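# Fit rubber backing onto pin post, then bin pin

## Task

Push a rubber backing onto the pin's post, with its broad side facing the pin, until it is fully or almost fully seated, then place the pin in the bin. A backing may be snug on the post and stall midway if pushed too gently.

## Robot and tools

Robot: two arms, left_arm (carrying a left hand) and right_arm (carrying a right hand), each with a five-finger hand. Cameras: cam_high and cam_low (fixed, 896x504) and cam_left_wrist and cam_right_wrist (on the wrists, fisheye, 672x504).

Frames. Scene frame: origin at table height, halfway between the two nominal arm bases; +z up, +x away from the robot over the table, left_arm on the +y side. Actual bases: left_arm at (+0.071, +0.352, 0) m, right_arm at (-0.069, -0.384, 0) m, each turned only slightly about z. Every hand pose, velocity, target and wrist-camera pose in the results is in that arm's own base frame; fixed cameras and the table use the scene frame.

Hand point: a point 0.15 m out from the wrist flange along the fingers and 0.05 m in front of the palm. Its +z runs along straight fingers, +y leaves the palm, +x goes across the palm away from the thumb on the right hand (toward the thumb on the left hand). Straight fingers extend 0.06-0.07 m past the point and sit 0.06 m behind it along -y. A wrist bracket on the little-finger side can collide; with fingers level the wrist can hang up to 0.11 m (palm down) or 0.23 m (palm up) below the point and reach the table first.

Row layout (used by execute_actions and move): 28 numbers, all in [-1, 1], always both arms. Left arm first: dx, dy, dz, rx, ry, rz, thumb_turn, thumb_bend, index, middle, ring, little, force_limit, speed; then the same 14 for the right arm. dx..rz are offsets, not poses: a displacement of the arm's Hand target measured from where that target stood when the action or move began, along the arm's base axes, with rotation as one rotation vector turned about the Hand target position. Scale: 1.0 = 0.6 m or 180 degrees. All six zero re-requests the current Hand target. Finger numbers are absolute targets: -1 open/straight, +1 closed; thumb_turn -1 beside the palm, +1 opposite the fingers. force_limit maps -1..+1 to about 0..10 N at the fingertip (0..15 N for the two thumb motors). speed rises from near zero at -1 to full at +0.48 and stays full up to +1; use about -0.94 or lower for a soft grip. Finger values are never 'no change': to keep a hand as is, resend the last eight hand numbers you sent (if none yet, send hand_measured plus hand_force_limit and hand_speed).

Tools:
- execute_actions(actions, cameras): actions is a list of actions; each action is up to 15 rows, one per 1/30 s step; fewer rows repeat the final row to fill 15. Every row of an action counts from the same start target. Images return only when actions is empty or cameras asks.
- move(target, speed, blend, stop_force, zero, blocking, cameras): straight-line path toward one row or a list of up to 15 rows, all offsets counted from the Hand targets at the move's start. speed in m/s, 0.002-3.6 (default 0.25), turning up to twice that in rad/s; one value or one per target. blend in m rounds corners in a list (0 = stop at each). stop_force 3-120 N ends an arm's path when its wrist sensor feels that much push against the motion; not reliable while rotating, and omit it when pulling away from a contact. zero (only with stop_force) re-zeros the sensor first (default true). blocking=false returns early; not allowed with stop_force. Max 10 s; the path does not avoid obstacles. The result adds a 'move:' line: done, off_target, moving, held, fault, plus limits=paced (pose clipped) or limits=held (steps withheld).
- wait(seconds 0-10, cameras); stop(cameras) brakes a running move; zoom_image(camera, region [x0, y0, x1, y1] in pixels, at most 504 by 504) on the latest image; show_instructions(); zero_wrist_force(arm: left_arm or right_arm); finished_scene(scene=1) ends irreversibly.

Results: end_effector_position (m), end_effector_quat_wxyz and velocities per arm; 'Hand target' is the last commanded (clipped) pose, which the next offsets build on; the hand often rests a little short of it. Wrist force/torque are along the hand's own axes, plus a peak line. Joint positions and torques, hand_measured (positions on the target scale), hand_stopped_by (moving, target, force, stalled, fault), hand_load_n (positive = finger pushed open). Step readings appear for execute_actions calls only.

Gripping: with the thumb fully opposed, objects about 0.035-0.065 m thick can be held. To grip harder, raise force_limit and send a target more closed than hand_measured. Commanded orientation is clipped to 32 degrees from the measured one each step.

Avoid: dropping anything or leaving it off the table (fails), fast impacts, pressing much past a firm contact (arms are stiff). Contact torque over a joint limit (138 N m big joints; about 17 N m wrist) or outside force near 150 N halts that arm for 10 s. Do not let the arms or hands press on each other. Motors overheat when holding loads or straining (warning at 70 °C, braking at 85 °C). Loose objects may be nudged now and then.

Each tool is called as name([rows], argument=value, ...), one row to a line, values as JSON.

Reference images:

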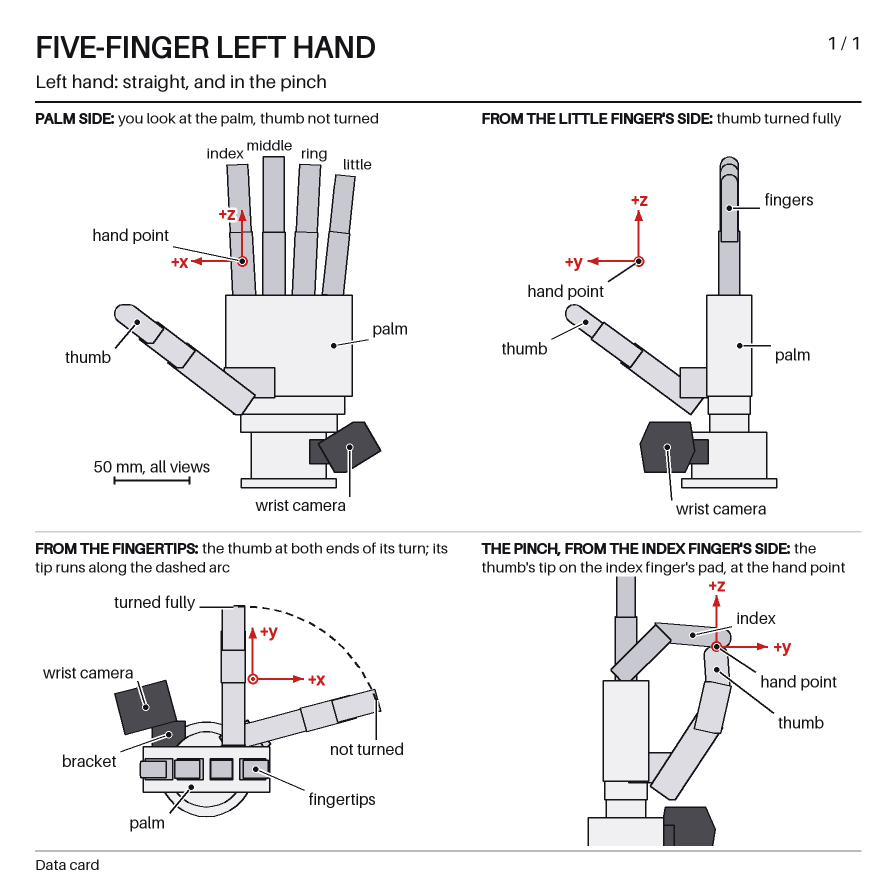

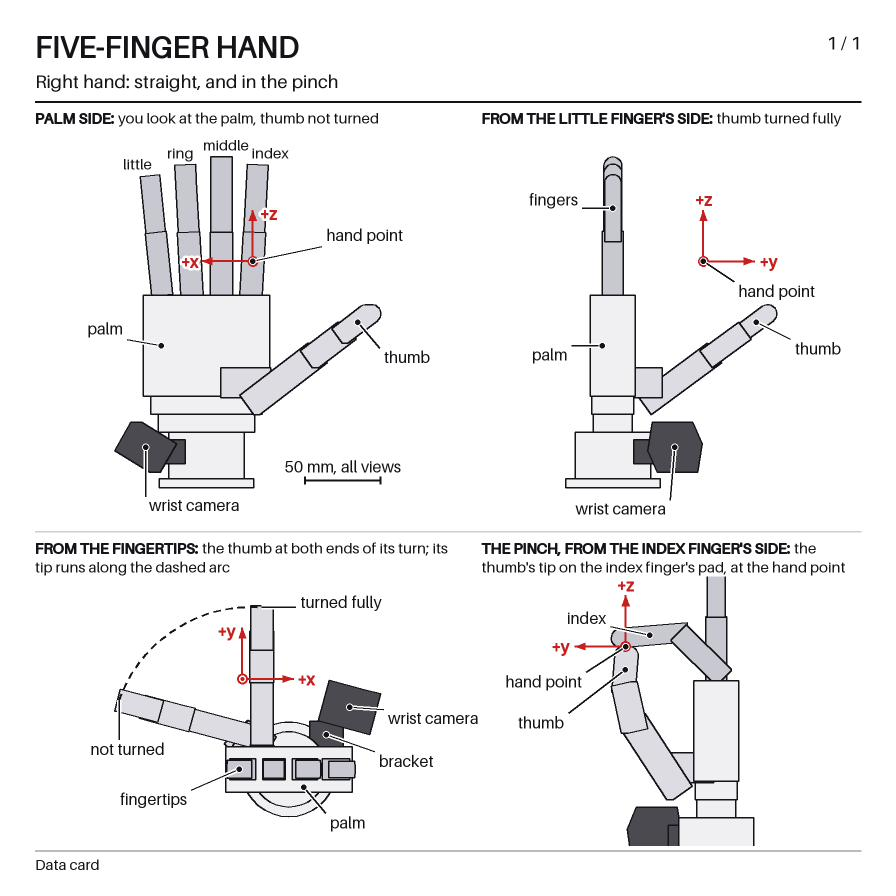

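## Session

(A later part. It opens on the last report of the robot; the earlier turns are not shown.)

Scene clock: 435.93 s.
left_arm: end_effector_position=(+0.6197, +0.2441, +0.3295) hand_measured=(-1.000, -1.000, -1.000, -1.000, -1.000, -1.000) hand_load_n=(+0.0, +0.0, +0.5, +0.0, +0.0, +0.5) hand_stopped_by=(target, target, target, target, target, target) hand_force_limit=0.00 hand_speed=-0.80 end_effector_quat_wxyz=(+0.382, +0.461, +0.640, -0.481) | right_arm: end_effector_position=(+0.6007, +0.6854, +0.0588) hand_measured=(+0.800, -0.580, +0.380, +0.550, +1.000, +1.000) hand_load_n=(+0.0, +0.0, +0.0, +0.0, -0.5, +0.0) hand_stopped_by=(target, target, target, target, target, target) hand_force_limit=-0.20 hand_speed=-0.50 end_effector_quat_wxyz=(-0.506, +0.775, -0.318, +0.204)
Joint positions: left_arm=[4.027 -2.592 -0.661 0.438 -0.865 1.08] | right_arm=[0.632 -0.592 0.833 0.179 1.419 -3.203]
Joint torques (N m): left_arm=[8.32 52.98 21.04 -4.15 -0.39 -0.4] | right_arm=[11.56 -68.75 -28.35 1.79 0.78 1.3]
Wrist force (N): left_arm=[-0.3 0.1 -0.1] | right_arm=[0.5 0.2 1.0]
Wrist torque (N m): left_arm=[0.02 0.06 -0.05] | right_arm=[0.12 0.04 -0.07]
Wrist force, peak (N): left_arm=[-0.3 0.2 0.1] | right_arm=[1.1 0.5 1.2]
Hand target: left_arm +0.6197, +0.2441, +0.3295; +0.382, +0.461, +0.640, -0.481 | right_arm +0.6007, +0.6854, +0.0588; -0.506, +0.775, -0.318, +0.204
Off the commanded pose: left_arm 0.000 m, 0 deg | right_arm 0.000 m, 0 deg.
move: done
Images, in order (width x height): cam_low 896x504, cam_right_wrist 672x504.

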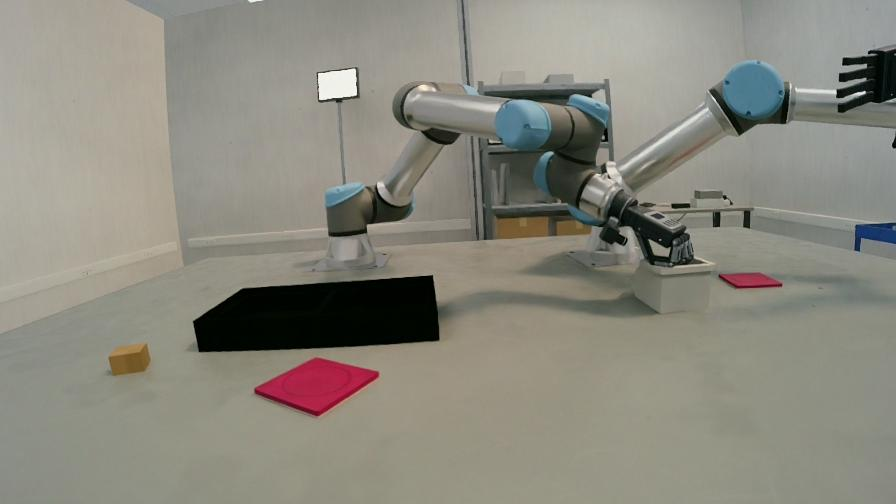

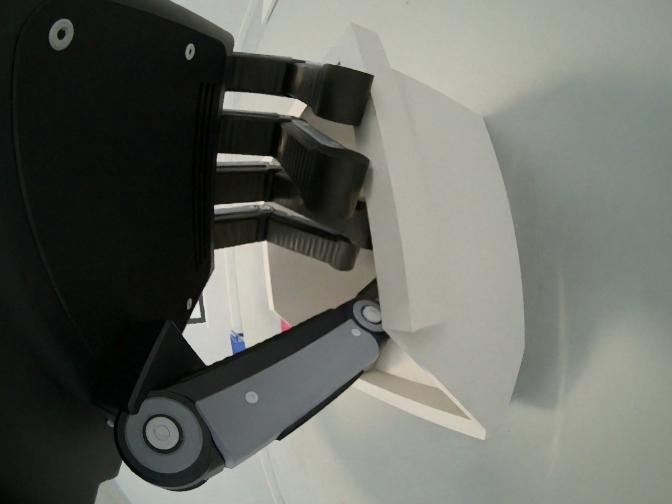

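move([
  [0,0,0,0,0,0,-1,-1,-1,-1,-1,-1,0,-0.8,0,0,0.08,0,0,0,0.8,-0.58,0.38,0.55,1,1,-0.2,-0.5],
  [0,0,0,0,0,0,-1,-1,-1,-1,-1,-1,0,-0.8,-0.1,-0.15,0.25,0,0,0,0.8,-0.58,0.38,0.55,1,1,-0.2,-0.5],
], speed=[0.06, 0.2], blend=[0.02, 0], cameras=["all"])

zoom_image(camera="cam_right_wrist", region=[330, 120, 570, 360])

zoom_image(camera="cam_high", region=[490, 180, 590, 265])

Scene clock: 438.93 s.
left_arm: end_effector_position=(+0.6197, +0.2441, +0.3295) hand_measured=(-1.000, -1.000, -1.000, -1.000, -1.000, -1.000) hand_load_n=(+0.0, +0.0, +0.0, +0.0, +0.0, +0.0) hand_stopped_by=(target, target, target, target, target, target) hand_force_limit=0.00 hand_speed=-0.80 end_effector_quat_wxyz=(+0.382, +0.461, +0.640, -0.481) | right_arm: end_effector_position=(+0.5407, +0.5954, +0.2087) hand_measured=(+0.800, -0.580, +0.380, +0.550, +1.000, +1.000) hand_load_n=(+0.0, +0.0, +0.0, +0.0, +0.0, +0.0) hand_stopped_by=(target, target, target, target, target, target) hand_force_limit=-0.20 hand_speed=-0.50 end_effector_quat_wxyz=(-0.506, +0.775, -0.318, +0.204)
Joint positions: left_arm=[4.027 -2.592 -0.661 0.438 -0.865 1.08] | right_arm=[0.569 -0.978 1.13 0.273 1.361 -3.229]
Joint torques (N m): left_arm=[7.95 52.41 21.49 -4.18 -0.35 -0.35] | right_arm=[-8.96 -57.66 -7.13 -1.66 -1.5 -1.5]
Wrist force (N): left_arm=[0.0 0.2 0.0] | right_arm=[0.8 1.7 0.8]
Wrist torque (N m): left_arm=[0.04 0.03 -0.04] | right_arm=[0.23 -0.01 0.13]
Wrist force, peak (N): left_arm=[-0.3 0.1 -0.1] | right_arm=[0.5 2.8 0.7]
Hand target: left_arm +0.6197, +0.2441, +0.3295; +0.382, +0.461, +0.640, -0.481 | right_arm +0.5407, +0.5954, +0.2088; -0.506, +0.775, -0.318, +0.204
Off the commanded pose: left_arm 0.000 m, 0 deg | right_arm 0.000 m, 0 deg.
move: done

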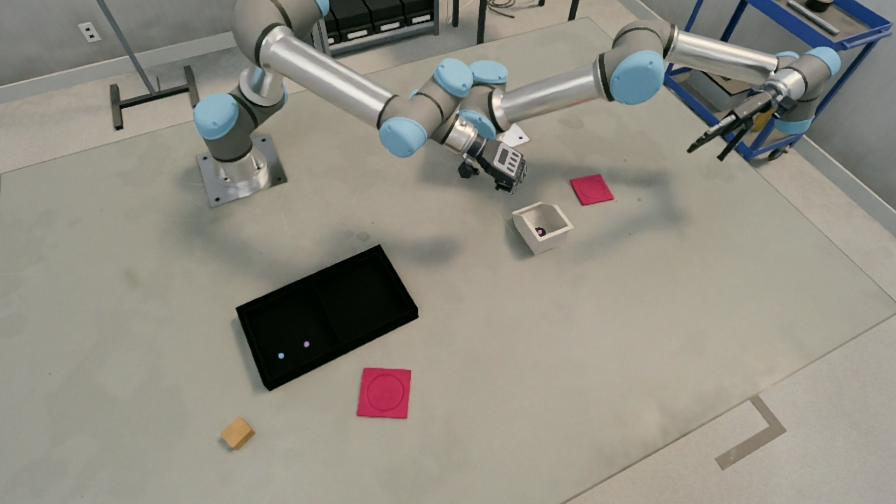

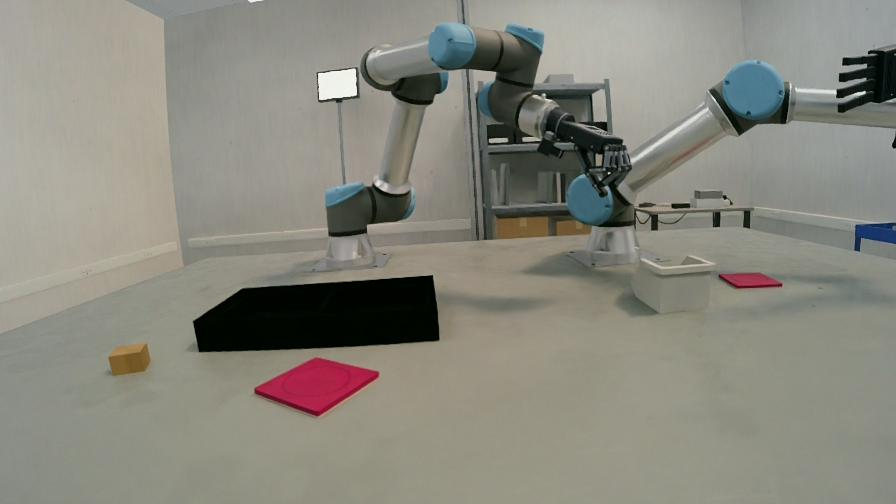

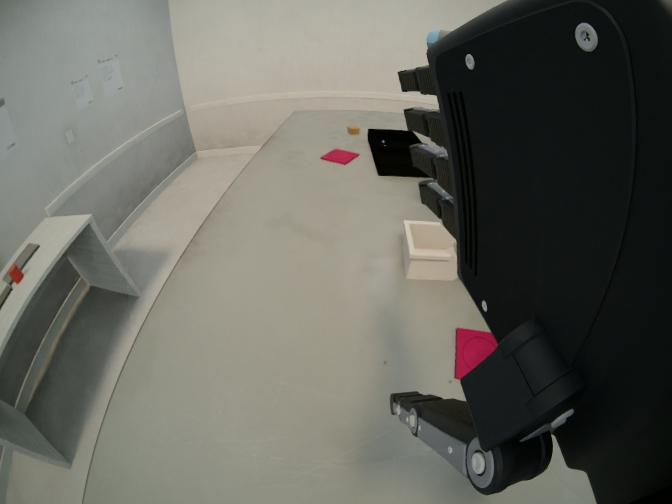

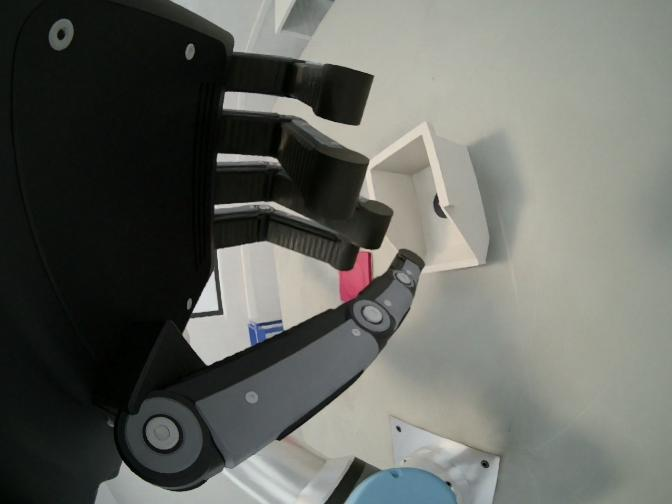

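Scaled by 2.100 from the camera's 672x504 image, which has a finer 960x720 frame.

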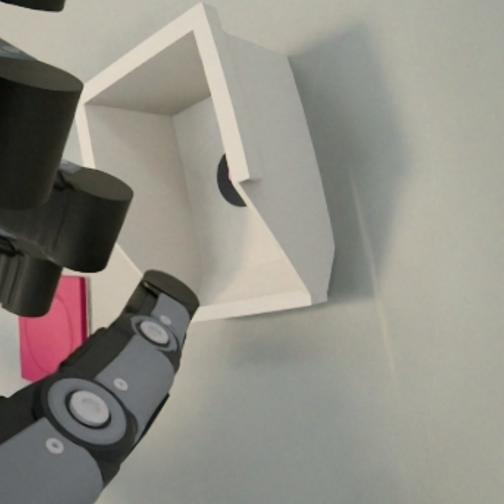

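Scaled by 5.040.

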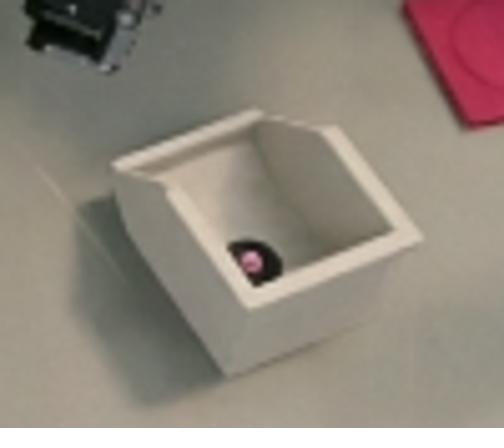

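finished_scene()

The scene is finished: the task was done.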